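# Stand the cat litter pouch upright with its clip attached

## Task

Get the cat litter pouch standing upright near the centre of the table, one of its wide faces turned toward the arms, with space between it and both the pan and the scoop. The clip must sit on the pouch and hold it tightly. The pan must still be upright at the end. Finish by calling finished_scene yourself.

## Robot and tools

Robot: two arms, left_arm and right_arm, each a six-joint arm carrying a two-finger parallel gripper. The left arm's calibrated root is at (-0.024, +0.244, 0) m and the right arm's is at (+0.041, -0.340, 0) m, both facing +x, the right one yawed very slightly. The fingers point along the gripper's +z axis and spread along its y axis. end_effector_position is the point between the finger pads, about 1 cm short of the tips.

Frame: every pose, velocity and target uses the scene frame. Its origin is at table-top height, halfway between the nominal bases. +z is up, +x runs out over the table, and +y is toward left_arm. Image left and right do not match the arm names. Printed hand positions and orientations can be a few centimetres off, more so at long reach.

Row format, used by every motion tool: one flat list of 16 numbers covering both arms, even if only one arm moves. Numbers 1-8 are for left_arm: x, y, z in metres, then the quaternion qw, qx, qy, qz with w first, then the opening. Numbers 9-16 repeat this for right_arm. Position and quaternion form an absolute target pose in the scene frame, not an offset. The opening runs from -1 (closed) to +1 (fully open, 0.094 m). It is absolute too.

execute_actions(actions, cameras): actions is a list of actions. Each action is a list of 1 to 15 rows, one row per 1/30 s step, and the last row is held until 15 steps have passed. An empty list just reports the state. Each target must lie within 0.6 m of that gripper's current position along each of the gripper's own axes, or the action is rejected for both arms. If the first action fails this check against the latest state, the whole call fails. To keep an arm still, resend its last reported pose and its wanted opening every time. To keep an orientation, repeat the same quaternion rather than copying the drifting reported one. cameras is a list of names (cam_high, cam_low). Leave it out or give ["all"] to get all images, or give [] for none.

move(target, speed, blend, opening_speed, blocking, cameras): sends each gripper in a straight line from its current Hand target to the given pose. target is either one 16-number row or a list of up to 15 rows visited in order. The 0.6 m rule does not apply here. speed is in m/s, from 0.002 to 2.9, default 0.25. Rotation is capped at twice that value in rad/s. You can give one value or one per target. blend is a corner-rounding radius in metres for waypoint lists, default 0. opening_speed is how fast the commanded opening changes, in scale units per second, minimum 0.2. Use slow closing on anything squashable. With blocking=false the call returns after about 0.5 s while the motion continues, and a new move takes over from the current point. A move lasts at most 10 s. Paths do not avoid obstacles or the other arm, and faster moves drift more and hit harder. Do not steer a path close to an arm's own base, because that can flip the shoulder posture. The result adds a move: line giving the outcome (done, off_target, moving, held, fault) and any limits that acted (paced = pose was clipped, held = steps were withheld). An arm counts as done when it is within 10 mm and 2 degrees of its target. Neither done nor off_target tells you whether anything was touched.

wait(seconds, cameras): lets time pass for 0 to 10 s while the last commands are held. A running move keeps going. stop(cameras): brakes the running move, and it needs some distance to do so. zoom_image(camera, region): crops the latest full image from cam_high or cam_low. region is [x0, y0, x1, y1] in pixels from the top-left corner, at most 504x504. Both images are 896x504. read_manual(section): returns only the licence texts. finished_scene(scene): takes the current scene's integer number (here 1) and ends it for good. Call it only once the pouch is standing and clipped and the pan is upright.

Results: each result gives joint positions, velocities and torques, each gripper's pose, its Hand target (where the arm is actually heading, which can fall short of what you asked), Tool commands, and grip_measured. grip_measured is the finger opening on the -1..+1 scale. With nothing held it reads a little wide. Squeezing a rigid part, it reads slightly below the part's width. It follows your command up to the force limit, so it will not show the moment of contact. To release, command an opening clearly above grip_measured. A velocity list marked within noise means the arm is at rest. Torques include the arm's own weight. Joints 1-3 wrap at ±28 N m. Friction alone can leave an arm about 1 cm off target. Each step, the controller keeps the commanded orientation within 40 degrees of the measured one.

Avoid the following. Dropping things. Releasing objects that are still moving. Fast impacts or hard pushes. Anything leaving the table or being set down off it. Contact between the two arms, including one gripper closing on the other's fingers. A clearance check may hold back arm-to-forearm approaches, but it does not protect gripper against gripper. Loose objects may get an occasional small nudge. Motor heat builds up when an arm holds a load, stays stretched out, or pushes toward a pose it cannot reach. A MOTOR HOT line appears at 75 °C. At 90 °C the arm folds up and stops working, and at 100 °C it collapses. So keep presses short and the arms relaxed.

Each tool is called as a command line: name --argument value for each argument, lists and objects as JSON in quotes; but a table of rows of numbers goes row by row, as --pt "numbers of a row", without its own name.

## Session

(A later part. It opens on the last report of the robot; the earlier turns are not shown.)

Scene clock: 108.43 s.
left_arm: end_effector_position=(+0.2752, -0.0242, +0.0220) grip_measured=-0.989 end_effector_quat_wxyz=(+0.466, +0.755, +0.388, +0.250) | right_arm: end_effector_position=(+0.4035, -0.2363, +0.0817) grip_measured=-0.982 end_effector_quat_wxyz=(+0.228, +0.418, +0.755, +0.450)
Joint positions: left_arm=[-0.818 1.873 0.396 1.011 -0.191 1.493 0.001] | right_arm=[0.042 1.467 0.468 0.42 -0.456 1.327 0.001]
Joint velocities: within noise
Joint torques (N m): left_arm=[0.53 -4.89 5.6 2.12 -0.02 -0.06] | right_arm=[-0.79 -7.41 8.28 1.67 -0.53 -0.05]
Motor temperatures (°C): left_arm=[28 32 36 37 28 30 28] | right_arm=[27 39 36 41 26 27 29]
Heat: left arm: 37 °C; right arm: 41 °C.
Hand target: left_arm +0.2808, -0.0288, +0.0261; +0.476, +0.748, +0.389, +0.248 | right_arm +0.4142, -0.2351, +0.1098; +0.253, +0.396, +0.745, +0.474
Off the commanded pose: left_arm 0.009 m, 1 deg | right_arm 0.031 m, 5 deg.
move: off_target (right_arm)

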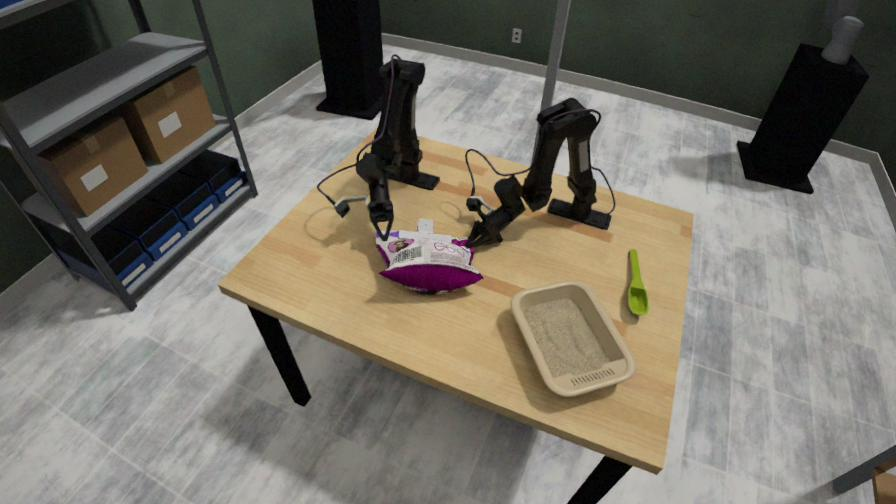

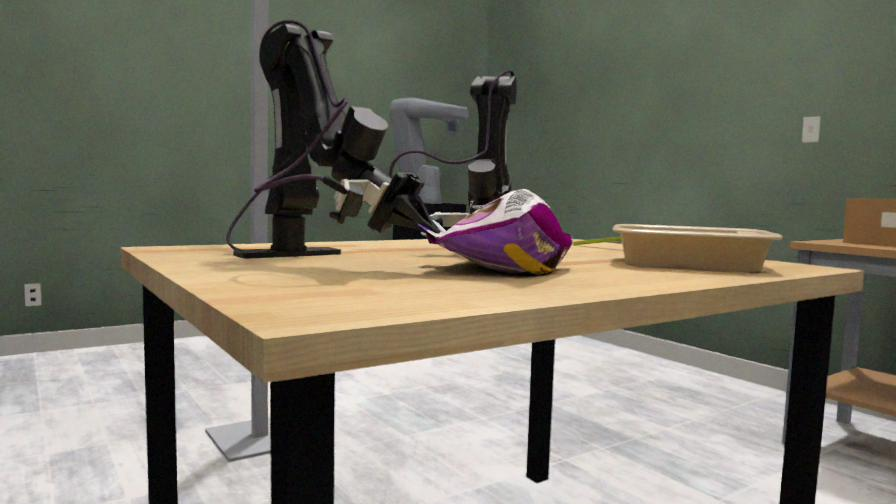

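move --pt "0.285 -0.020 0.08 0.4765 0.7481 0.3895 0.2481 -1 0.416 -0.236 0.115 0.2522 0.3959 0.7447 0.4744 -1" --pt "0.288 -0.018 0.125 0.5050 0.6909 0.4837 0.1838 -1 0.418 -0.236 0.128 0.2522 0.3959 0.7447 0.4744 -1" --speed 0.06 --blend '[0.02,0]'

zoom_image --camera "cam_high" --region '[360, 200, 500, 300]'

zoom_image --camera "cam_low" --region '[390, 140, 630, 300]'

Scene clock: 112.53 s.
left_arm: end_effector_position=(+0.2784, -0.0124, +0.0948) grip_measured=-0.989 end_effector_quat_wxyz=(+0.470, +0.717, +0.482, +0.180) | right_arm: end_effector_position=(+0.4052, -0.2346, +0.0997) grip_measured=-0.982 end_effector_quat_wxyz=(+0.223, +0.415, +0.756, +0.455)
Joint positions: left_arm=[-0.765 1.453 0.511 0.421 -0.131 1.27 0.001] | right_arm=[0.037 1.416 0.517 0.32 -0.476 1.326 0.001]
Joint velocities: within noise
Joint torques (N m): left_arm=[0.57 -7.47 8.99 2.09 -0.1 -0.17] | right_arm=[-1.18 -7.02 9.05 1.71 -0.39 -0.11]
Motor temperatures (°C): left_arm=[28 33 37 37 28 30 28] | right_arm=[27 39 37 41 26 27 29]
Heat: left arm: 37 °C; right arm: 41 °C.
Hand target: left_arm +0.2874, -0.0173, +0.1248; +0.505, +0.691, +0.483, +0.184 | right_arm +0.4170, -0.2361, +0.1281; +0.253, +0.396, +0.745, +0.474
Off the commanded pose: left_arm 0.032 m, 5 deg | right_arm 0.031 m, 5 deg.
move: off_target (left_arm, right_arm)

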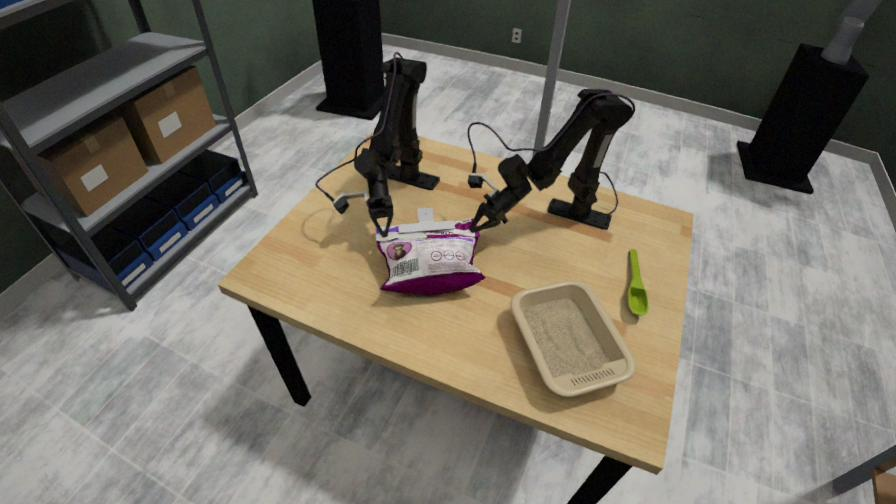

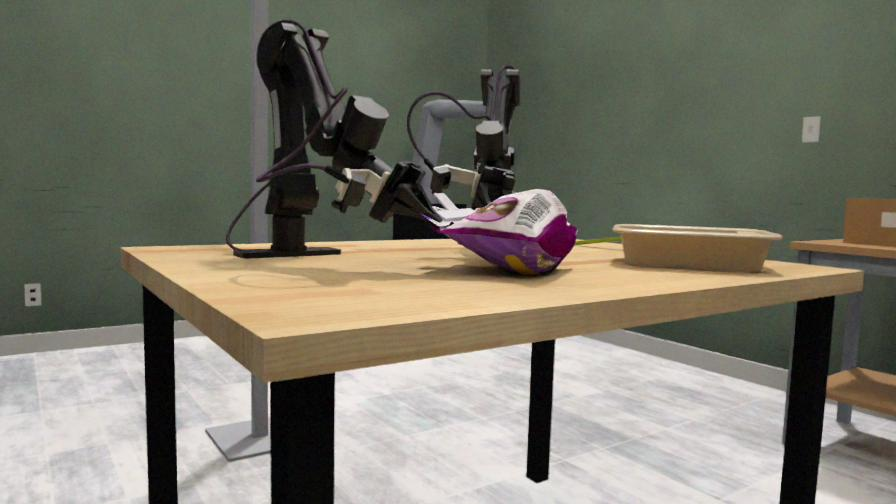

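Scaled by 3.600.

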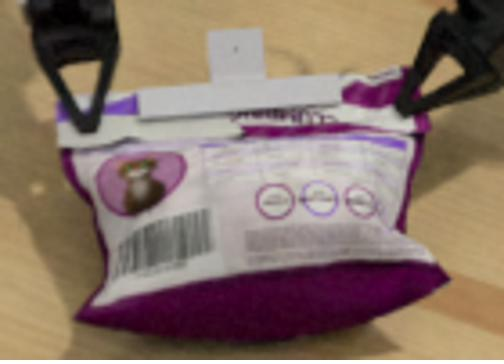

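Scaled by 2.100.

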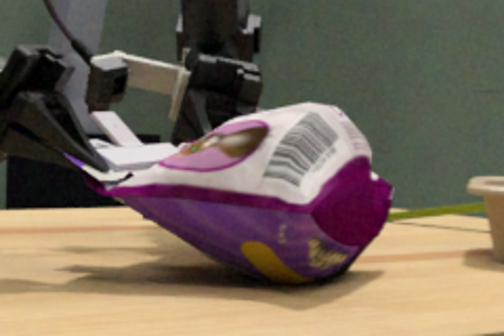

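move --pt "0.320 0.000 0.190 0.4848 0.6184 0.6184 0.0 -1 0.452 -0.215 0.190 0.1914 0.4619 0.8001 0.3314 -1" --pt "0.352 0.035 0.240 0.4078 0.5346 0.7225 -0.1607 -1 0.440 -0.199 0.242 0.1410 0.5260 0.8100 0.2170 -1" --speed 0.06 --blend '[0.02,0]'

zoom_image --camera "cam_high" --region '[360, 180, 520, 300]'

zoom_image --camera "cam_low" --region '[390, 120, 650, 300]'

Scene clock: 121.37 s.
left_arm: end_effector_position=(+0.3338, +0.0351, +0.2121) grip_measured=-0.989 end_effector_quat_wxyz=(+0.368, +0.548, +0.731, -0.171) | right_arm: end_effector_position=(+0.4255, -0.2020, +0.2140) grip_measured=-0.982 end_effector_quat_wxyz=(+0.103, +0.535, +0.817, +0.189)
Joint positions: left_arm=[-0.307 1.546 1.322 -0.676 0.544 0.786 0.001] | right_arm=[0.283 1.725 1.726 -1.144 -0.078 1.483 0.001]
Joint velocities: within noise
Joint torques (N m): left_arm=[0.96 -6.26 11.78 1.87 0.27 -0.23] | right_arm=[0.84 -8.62 11.34 1.11 0.23 -0.07]
Motor temperatures (°C): left_arm=[28 34 40 38 28 30 29] | right_arm=[27 39 39 40 26 27 29]
Heat: left arm: 40 °C; right arm: 40 °C.
Hand target: left_arm +0.3500, +0.0359, +0.2404; +0.408, +0.535, +0.722, -0.161 | right_arm +0.4383, -0.1995, +0.2422; +0.141, +0.527, +0.810, +0.218
Off the commanded pose: left_arm 0.033 m, 5 deg | right_arm 0.032 m, 6 deg.
move: off_target (left_arm, right_arm)

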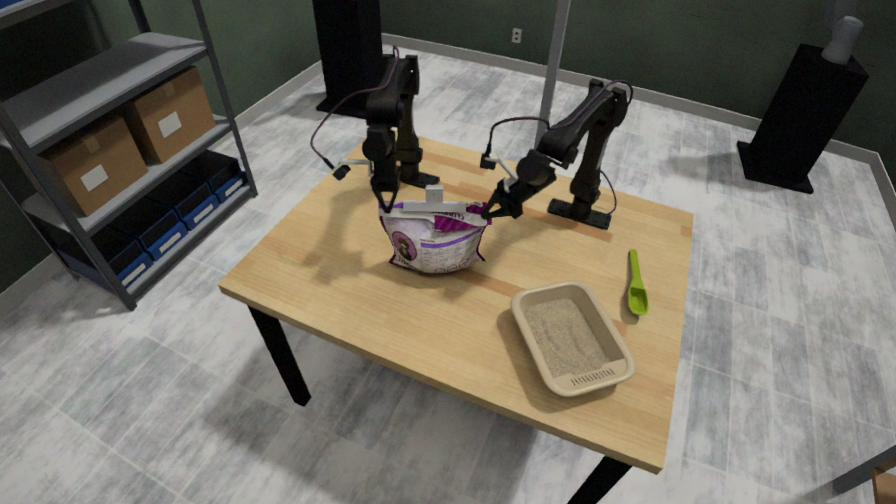

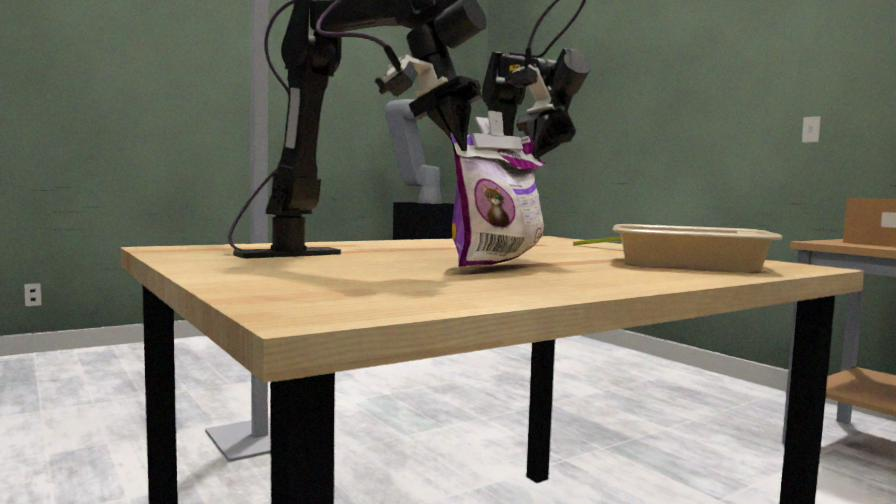

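Scaled by 3.150.

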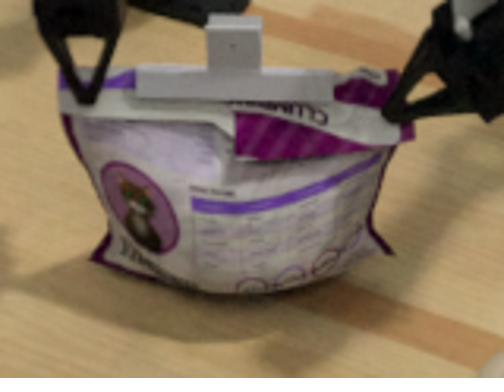

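Scaled by 1.938.

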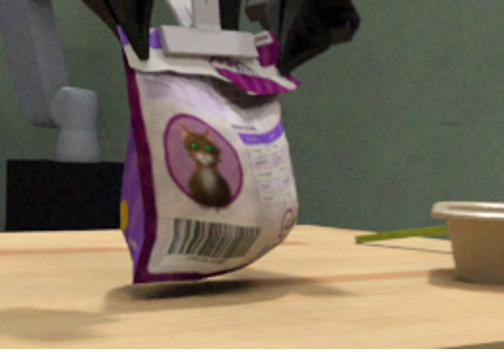

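move --pt "0.338 0.050 0.265 0.400 0.538 0.724 -0.170 -1 0.420 -0.190 0.266 0.145 0.535 0.804 0.217 -1" --pt "0.277 0.124 0.262 0.3353 0.5517 0.7190 -0.2573 -1 0.277 -0.130 0.264 0.1678 0.5852 0.7626 0.2186 -1" --speed 0.07 --blend 0.015

zoom_image --camera "cam_high" --region '[380, 150, 560, 290]'

zoom_image --camera "cam_low" --region '[390, 90, 650, 290]'

Scene clock: 125.10 s.
left_arm: end_effector_position=(+0.2713, +0.1232, +0.2428) grip_measured=-0.989 end_effector_quat_wxyz=(+0.307, +0.548, +0.730, -0.269) | right_arm: end_effector_position=(+0.2730, -0.1242, +0.2422) grip_measured=-0.982 end_effector_quat_wxyz=(+0.135, +0.575, +0.786, +0.184)
Joint positions: left_arm=[0.031 1.522 1.474 -1.328 0.824 1.233 0.001] | right_arm=[0.858 1.432 1.543 -1.286 0.245 2.096 0.001]
Joint velocities: within noise
Joint torques (N m): left_arm=[0.92 -6.28 10.04 0.77 0.7 0.02] | right_arm=[0.51 -9.13 6.38 1.02 0.72 -0.01]
Motor temperatures (°C): left_arm=[29 34 41 37 28 30 29] | right_arm=[27 39 38 39 26 27 29]
Heat: left arm: 41 °C; right arm: 39 °C.
Hand target: left_arm +0.2761, +0.1240, +0.2618; +0.335, +0.552, +0.719, -0.257 | right_arm +0.2767, -0.1305, +0.2638; +0.161, +0.575, +0.771, +0.220
Off the commanded pose: left_arm 0.020 m, 4 deg | right_arm 0.023 m, 6 deg.
joint sent to its limit (right arm) — joint 6 (wrist roll), upper limit. The joint targets still meet the commanded pose.
move: off_target (left_arm, right_arm)

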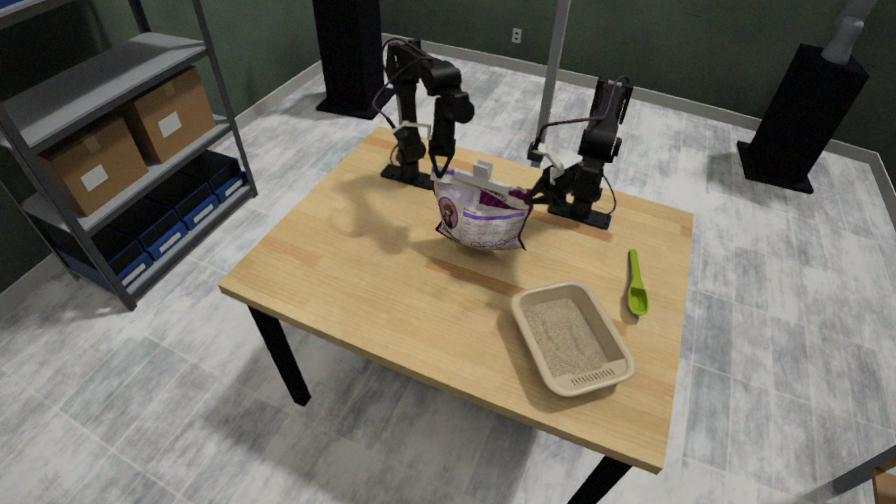

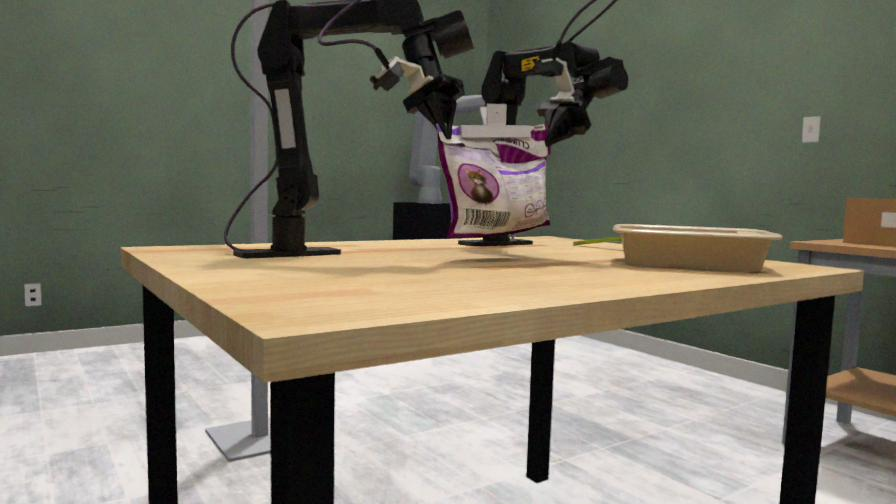

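Scaled by 2.800.

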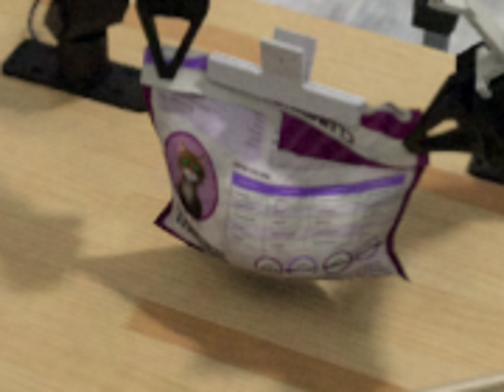

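Scaled by 1.938.

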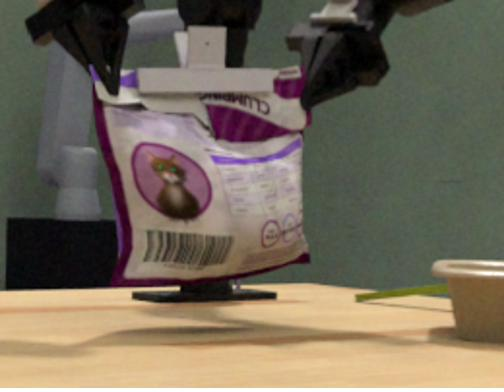

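move --pt "0.277 0.124 0.222 0.3353 0.5517 0.7190 -0.2573 -1 0.277 -0.130 0.224 0.1678 0.5852 0.7626 0.2186 -1" --pt "0.279 0.124 0.200 0.3353 0.5517 0.7190 -0.2573 -1 0.279 -0.130 0.202 0.1678 0.5852 0.7626 0.2186 -1" --speed '[0.05,0.03]' --blend 0.005

zoom_image --camera "cam_high" --region '[380, 150, 560, 290]'

zoom_image --camera "cam_low" --region '[390, 90, 650, 290]'

Scene clock: 127.30 s.
left_arm: end_effector_position=(+0.2780, +0.1235, +0.1901) grip_measured=-0.990 end_effector_quat_wxyz=(+0.314, +0.548, +0.727, -0.268) | right_arm: end_effector_position=(+0.2751, -0.1232, +0.1903) grip_measured=-0.982 end_effector_quat_wxyz=(+0.139, +0.575, +0.780, +0.203)
Joint positions: left_arm=[0.034 1.522 1.258 -1.102 0.833 1.236 0] | right_arm=[0.858 1.358 1.253 -1.033 0.25 2.096 0.001]
Joint velocities: within noise
Joint torques (N m): left_arm=[0.38 -8.08 6.26 0.96 0.54 -0.04] | right_arm=[0.01 -7.43 6.01 1.01 0.62 -0.04]
Motor temperatures (°C): left_arm=[28 34 40 37 28 30 29] | right_arm=[27 39 38 39 26 27 30]
Heat: left arm: 40 °C; right arm: 39 °C.
Hand target: left_arm +0.2788, +0.1240, +0.2000; +0.335, +0.552, +0.719, -0.257 | right_arm +0.2791, -0.1302, +0.2020; +0.163, +0.577, +0.770, +0.220
Off the commanded pose: left_arm 0.010 m, 3 deg | right_arm 0.014 m, 4 deg.
joint sent to its limit (right arm) — joint 6 (wrist roll), upper limit. The joint targets still meet the commanded pose.
move: off_target (left_arm, right_arm)

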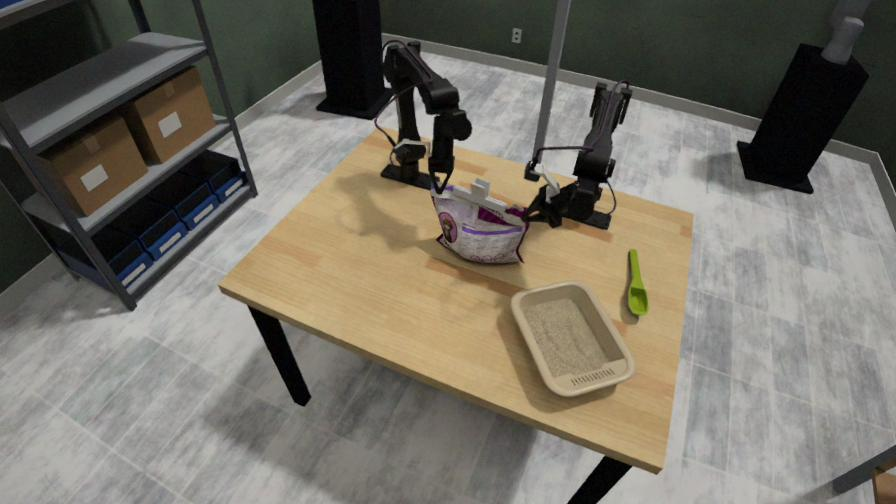

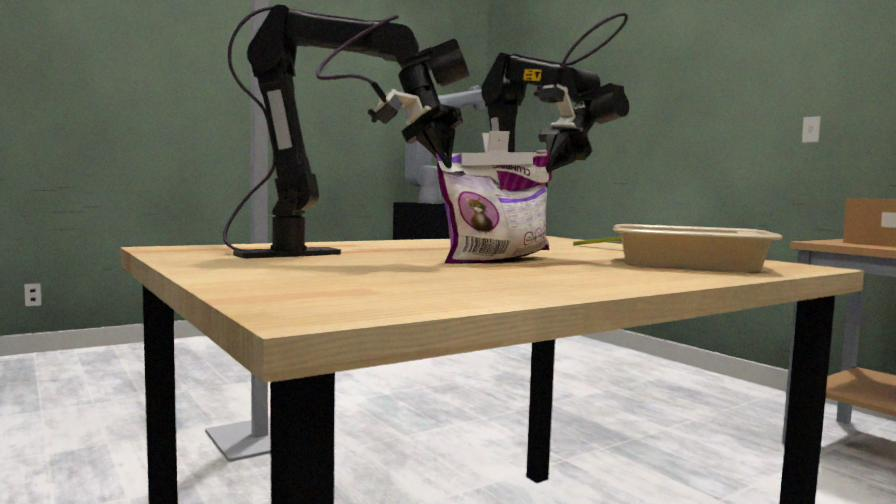

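Scaled by 2.800.

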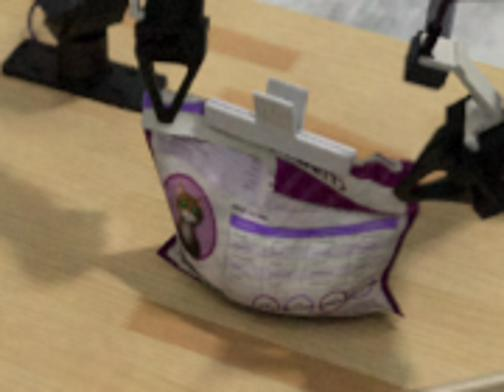

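Scaled by 1.938.

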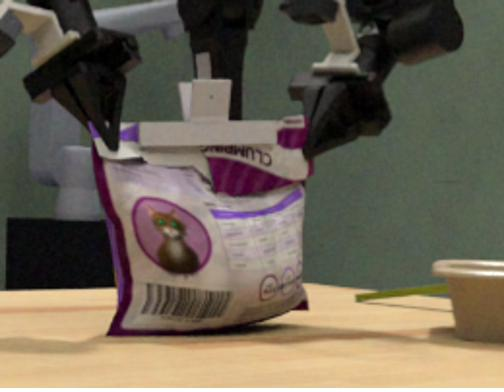

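move --pt "0.281 0.124 0.184 0.3353 0.5517 0.7190 -0.2573 -1 0.281 -0.128 0.186 0.1678 0.5852 0.7626 0.2186 -1" --speed 0.03

zoom_image --camera "cam_high" --region '[380, 150, 560, 290]'

zoom_image --camera "cam_low" --region '[390, 90, 650, 290]'

Scene clock: 128.43 s.
left_arm: end_effector_position=(+0.2813, +0.1225, +0.1803) grip_measured=-0.990 end_effector_quat_wxyz=(+0.325, +0.551, +0.721, -0.265) | right_arm: end_effector_position=(+0.2805, -0.1203, +0.1817) grip_measured=-0.982 end_effector_quat_wxyz=(+0.146, +0.575, +0.775, +0.216)
Joint positions: left_arm=[0.035 1.52 1.208 -1.029 0.843 1.236 0] | right_arm=[0.858 1.35 1.198 -0.956 0.264 2.096 0.001]
Joint velocities: within noise
Joint torques (N m): left_arm=[0.43 -7.09 5.63 0.94 0.44 -0.03] | right_arm=[0.2 -6.79 5.38 0.91 0.53 0]
Motor temperatures (°C): left_arm=[28 34 40 37 28 30 29] | right_arm=[27 39 38 39 26 27 30]
Heat: left arm: 40 °C; right arm: 39 °C.
Hand target: left_arm +0.2810, +0.1240, +0.1840; +0.335, +0.552, +0.719, -0.257 | right_arm +0.2812, -0.1282, +0.1859; +0.164, +0.577, +0.770, +0.220
Off the commanded pose: left_arm 0.004 m, 1 deg | right_arm 0.009 m, 3 deg.
joint sent to its limit (right arm) — joint 6 (wrist roll), upper limit. The joint targets still meet the commanded pose.
move: off_target (right_arm)

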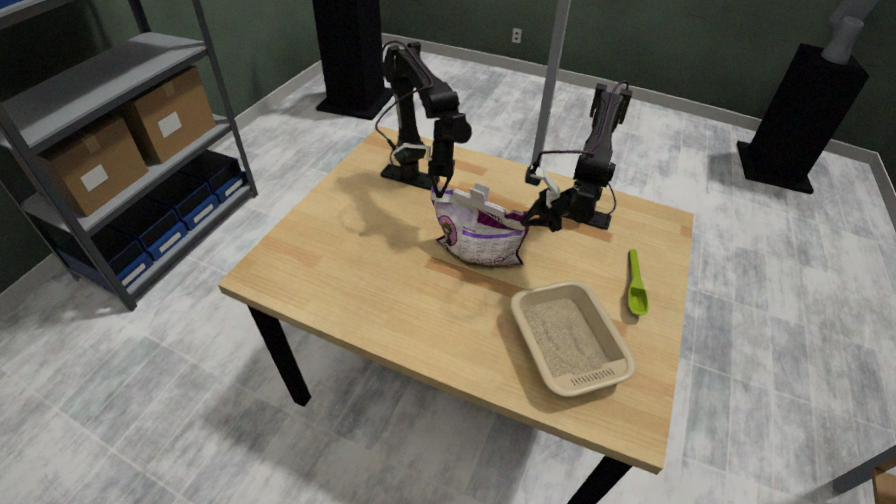

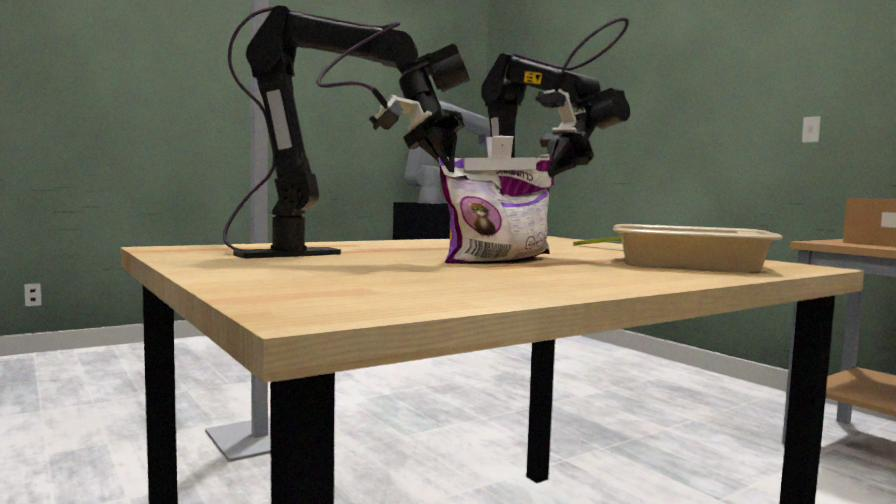

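Scaled by 2.800.

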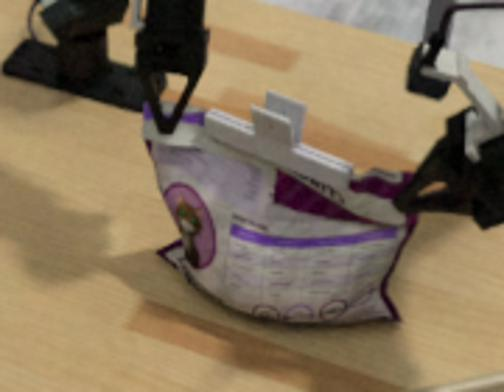

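Scaled by 1.938.

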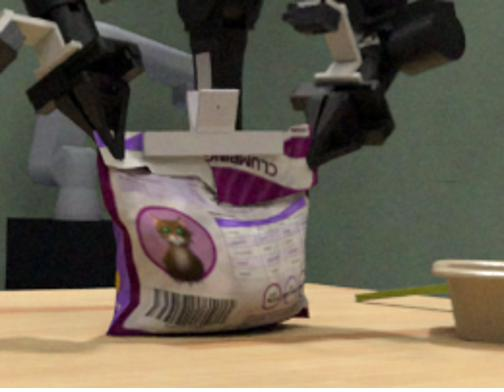

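move --pt "0.281 0.124 0.178 0.3353 0.5517 0.7190 -0.2573 -1 0.281 -0.128 0.180 0.1678 0.5852 0.7626 0.2186 -1" --pt "0.281 0.124 0.178 0.3353 0.5517 0.7190 -0.2573 -0.5 0.281 -0.128 0.180 0.1678 0.5852 0.7626 0.2186 -0.5" --speed 0.03 --opening_speed 0.3

zoom_image --camera "cam_high" --region '[380, 150, 560, 290]'

zoom_image --camera "cam_low" --region '[390, 90, 650, 290]'

Scene clock: 131.43 s.
left_arm: end_effector_position=(+0.2865, +0.1287, +0.1724) grip_measured=-0.502 end_effector_quat_wxyz=(+0.327, +0.552, +0.726, -0.247) | right_arm: end_effector_position=(+0.2832, -0.1213, +0.1807) grip_measured=-0.502 end_effector_quat_wxyz=(+0.154, +0.576, +0.771, +0.224)
Joint positions: left_arm=[0.043 1.52 1.187 -0.987 0.815 1.236 0.023] | right_arm=[0.858 1.34 1.176 -0.926 0.28 2.096 0.023]
Joint velocities: within noise
Joint torques (N m): left_arm=[-0.09 -6.86 5.53 0.79 0.76 -0.05] | right_arm=[0.25 -6.04 5.22 0.92 0.34 0.03]
Motor temperatures (°C): left_arm=[28 35 39 36 29 30 29] | right_arm=[27 39 37 38 26 27 29]
Heat: left arm: 39 °C; right arm: 39 °C.
Hand target: left_arm +0.2811, +0.1241, +0.1778; +0.335, +0.552, +0.719, -0.257 | right_arm +0.2813, -0.1282, +0.1800; +0.164, +0.577, +0.769, +0.220
Off the commanded pose: left_arm 0.009 m, 2 deg | right_arm 0.007 m, 2 deg.
joint sent to its limit (right arm) — joint 6 (wrist roll), upper limit. The joint targets still meet the commanded pose.
move: done; target 2's new opening was sent with right_arm's hand 0.008 m and 3 deg from that target

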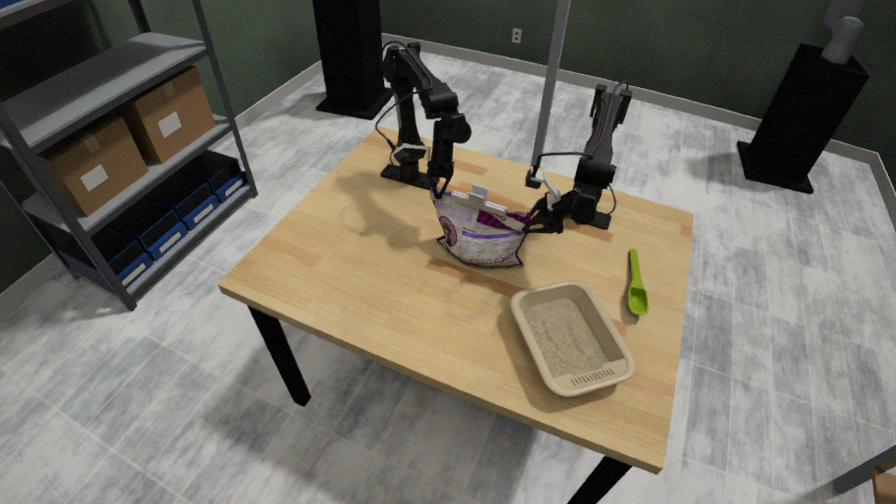

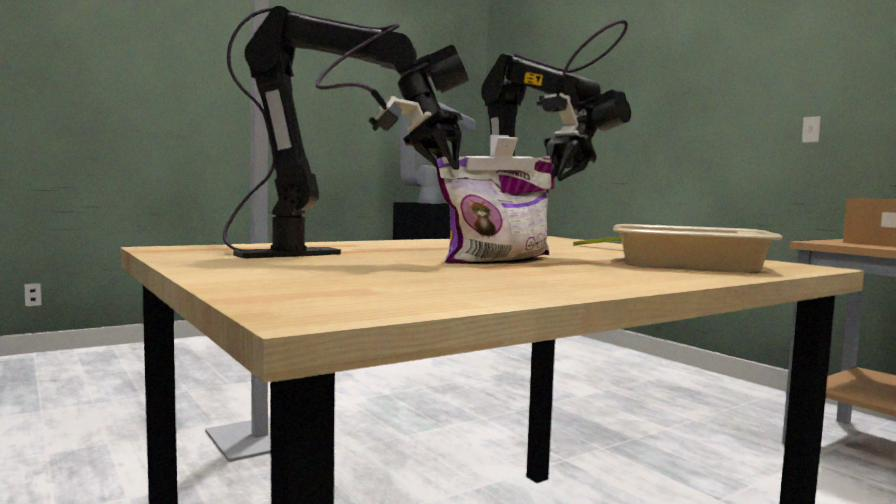

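Scaled by 2.800.

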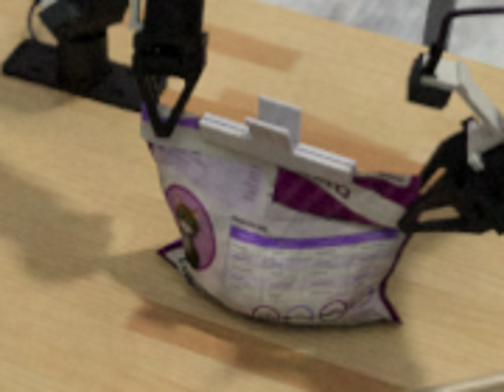

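Scaled by 1.938.

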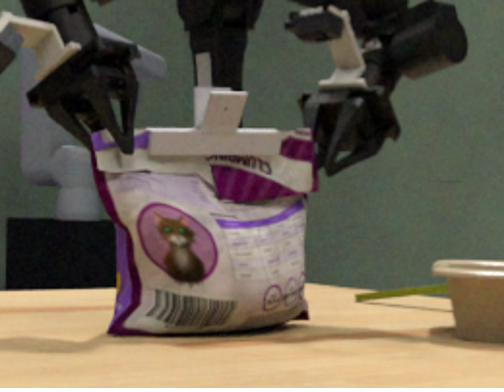

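move --pt "0.258 0.200 0.230 0.3353 0.5517 0.7190 -0.2573 -0.4 0.240 -0.140 0.250 0.1678 0.5852 0.7626 0.2186 -0.4" --pt "0.24 0.26 0.27 0.3353 0.5517 0.7190 -0.2573 -0.4 0.235 -0.22 0.27 0.1678 0.5852 0.7626 0.2186 -0.4" --speed '[0.05,0.12]' --blend '[0.01,0]'

zoom_image --camera "cam_high" --region '[380, 150, 560, 290]'

zoom_image --camera "cam_low" --region '[390, 90, 650, 290]'

Scene clock: 134.90 s.
left_arm: end_effector_position=(+0.2429, +0.2610, +0.2608) grip_measured=-0.401 end_effector_quat_wxyz=(+0.382, +0.506, +0.759, -0.146) | right_arm: end_effector_position=(+0.2366, -0.2154, +0.2634) grip_measured=-0.402 end_effector_quat_wxyz=(+0.164, +0.587, +0.762, +0.219)
Joint positions: left_arm=[0.579 1.427 1.466 -1.566 0.842 1.736 0.028] | right_arm=[0.724 1.068 1.353 -1.353 0.244 1.998 0.028]
Joint velocities: within noise
Joint torques (N m): left_arm=[0.43 -5.14 7.71 0.32 0.55 0.05] | right_arm=[-0.94 -1.73 7.99 0.78 0.15 -0.17]
Motor temperatures (°C): left_arm=[28 34 39 36 29 30 29] | right_arm=[27 38 38 38 26 27 29]
Heat: left arm: 39 °C; right arm: 38 °C.
Hand target: left_arm +0.2405, +0.2595, +0.2693; +0.388, +0.507, +0.756, -0.140 | right_arm +0.2349, -0.2200, +0.2698; +0.168, +0.585, +0.763, +0.219
Off the commanded pose: left_arm 0.010 m, 16 deg | right_arm 0.008 m, 1 deg.
joint sent to its limit (left arm) — joint 4 (wrist pitch), lower limit. The joint targets are off in orientation, not in position.
move: off_target (left_arm)

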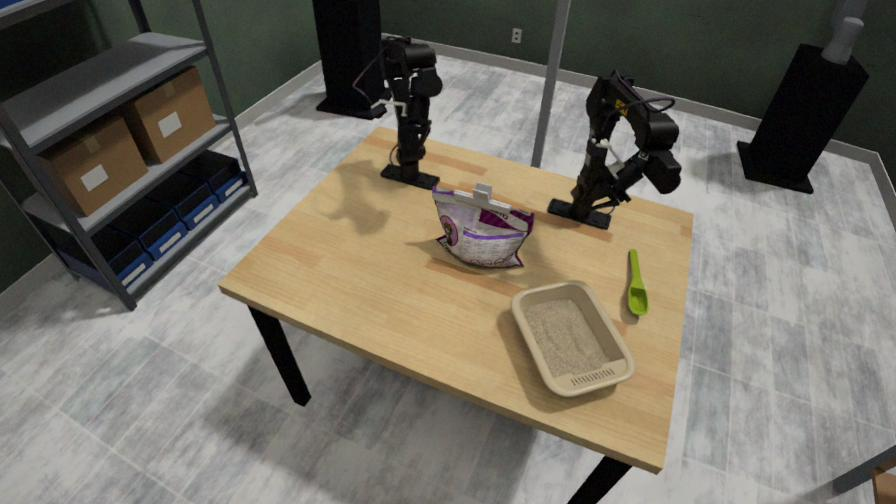

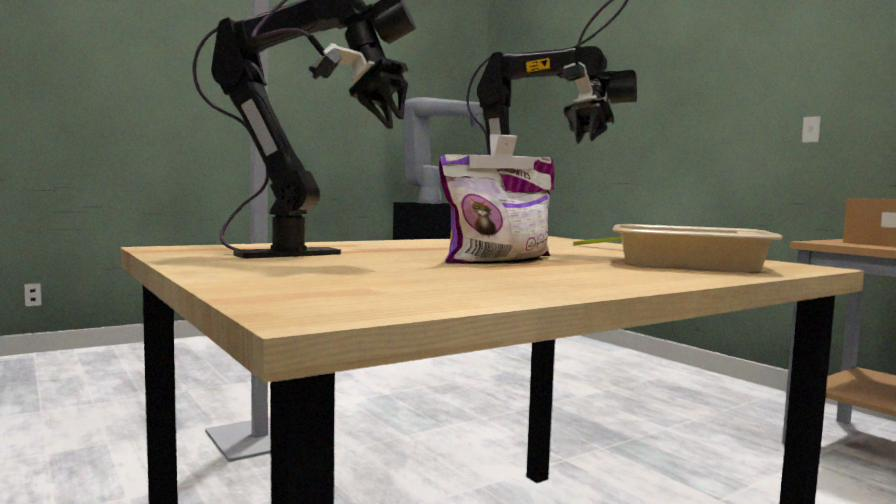

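Scaled by 2.800.

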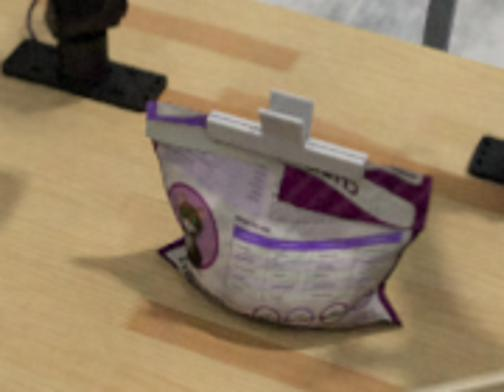

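Scaled by 1.938.

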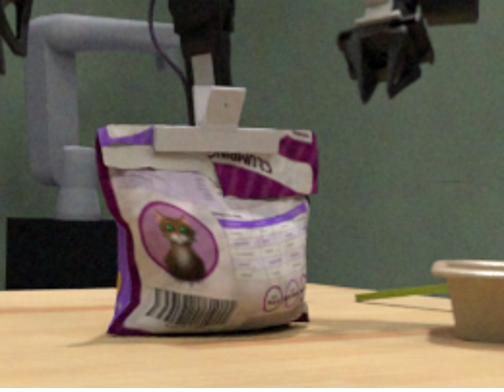

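finished_scene --scene 2

The scene is finished: the task was done.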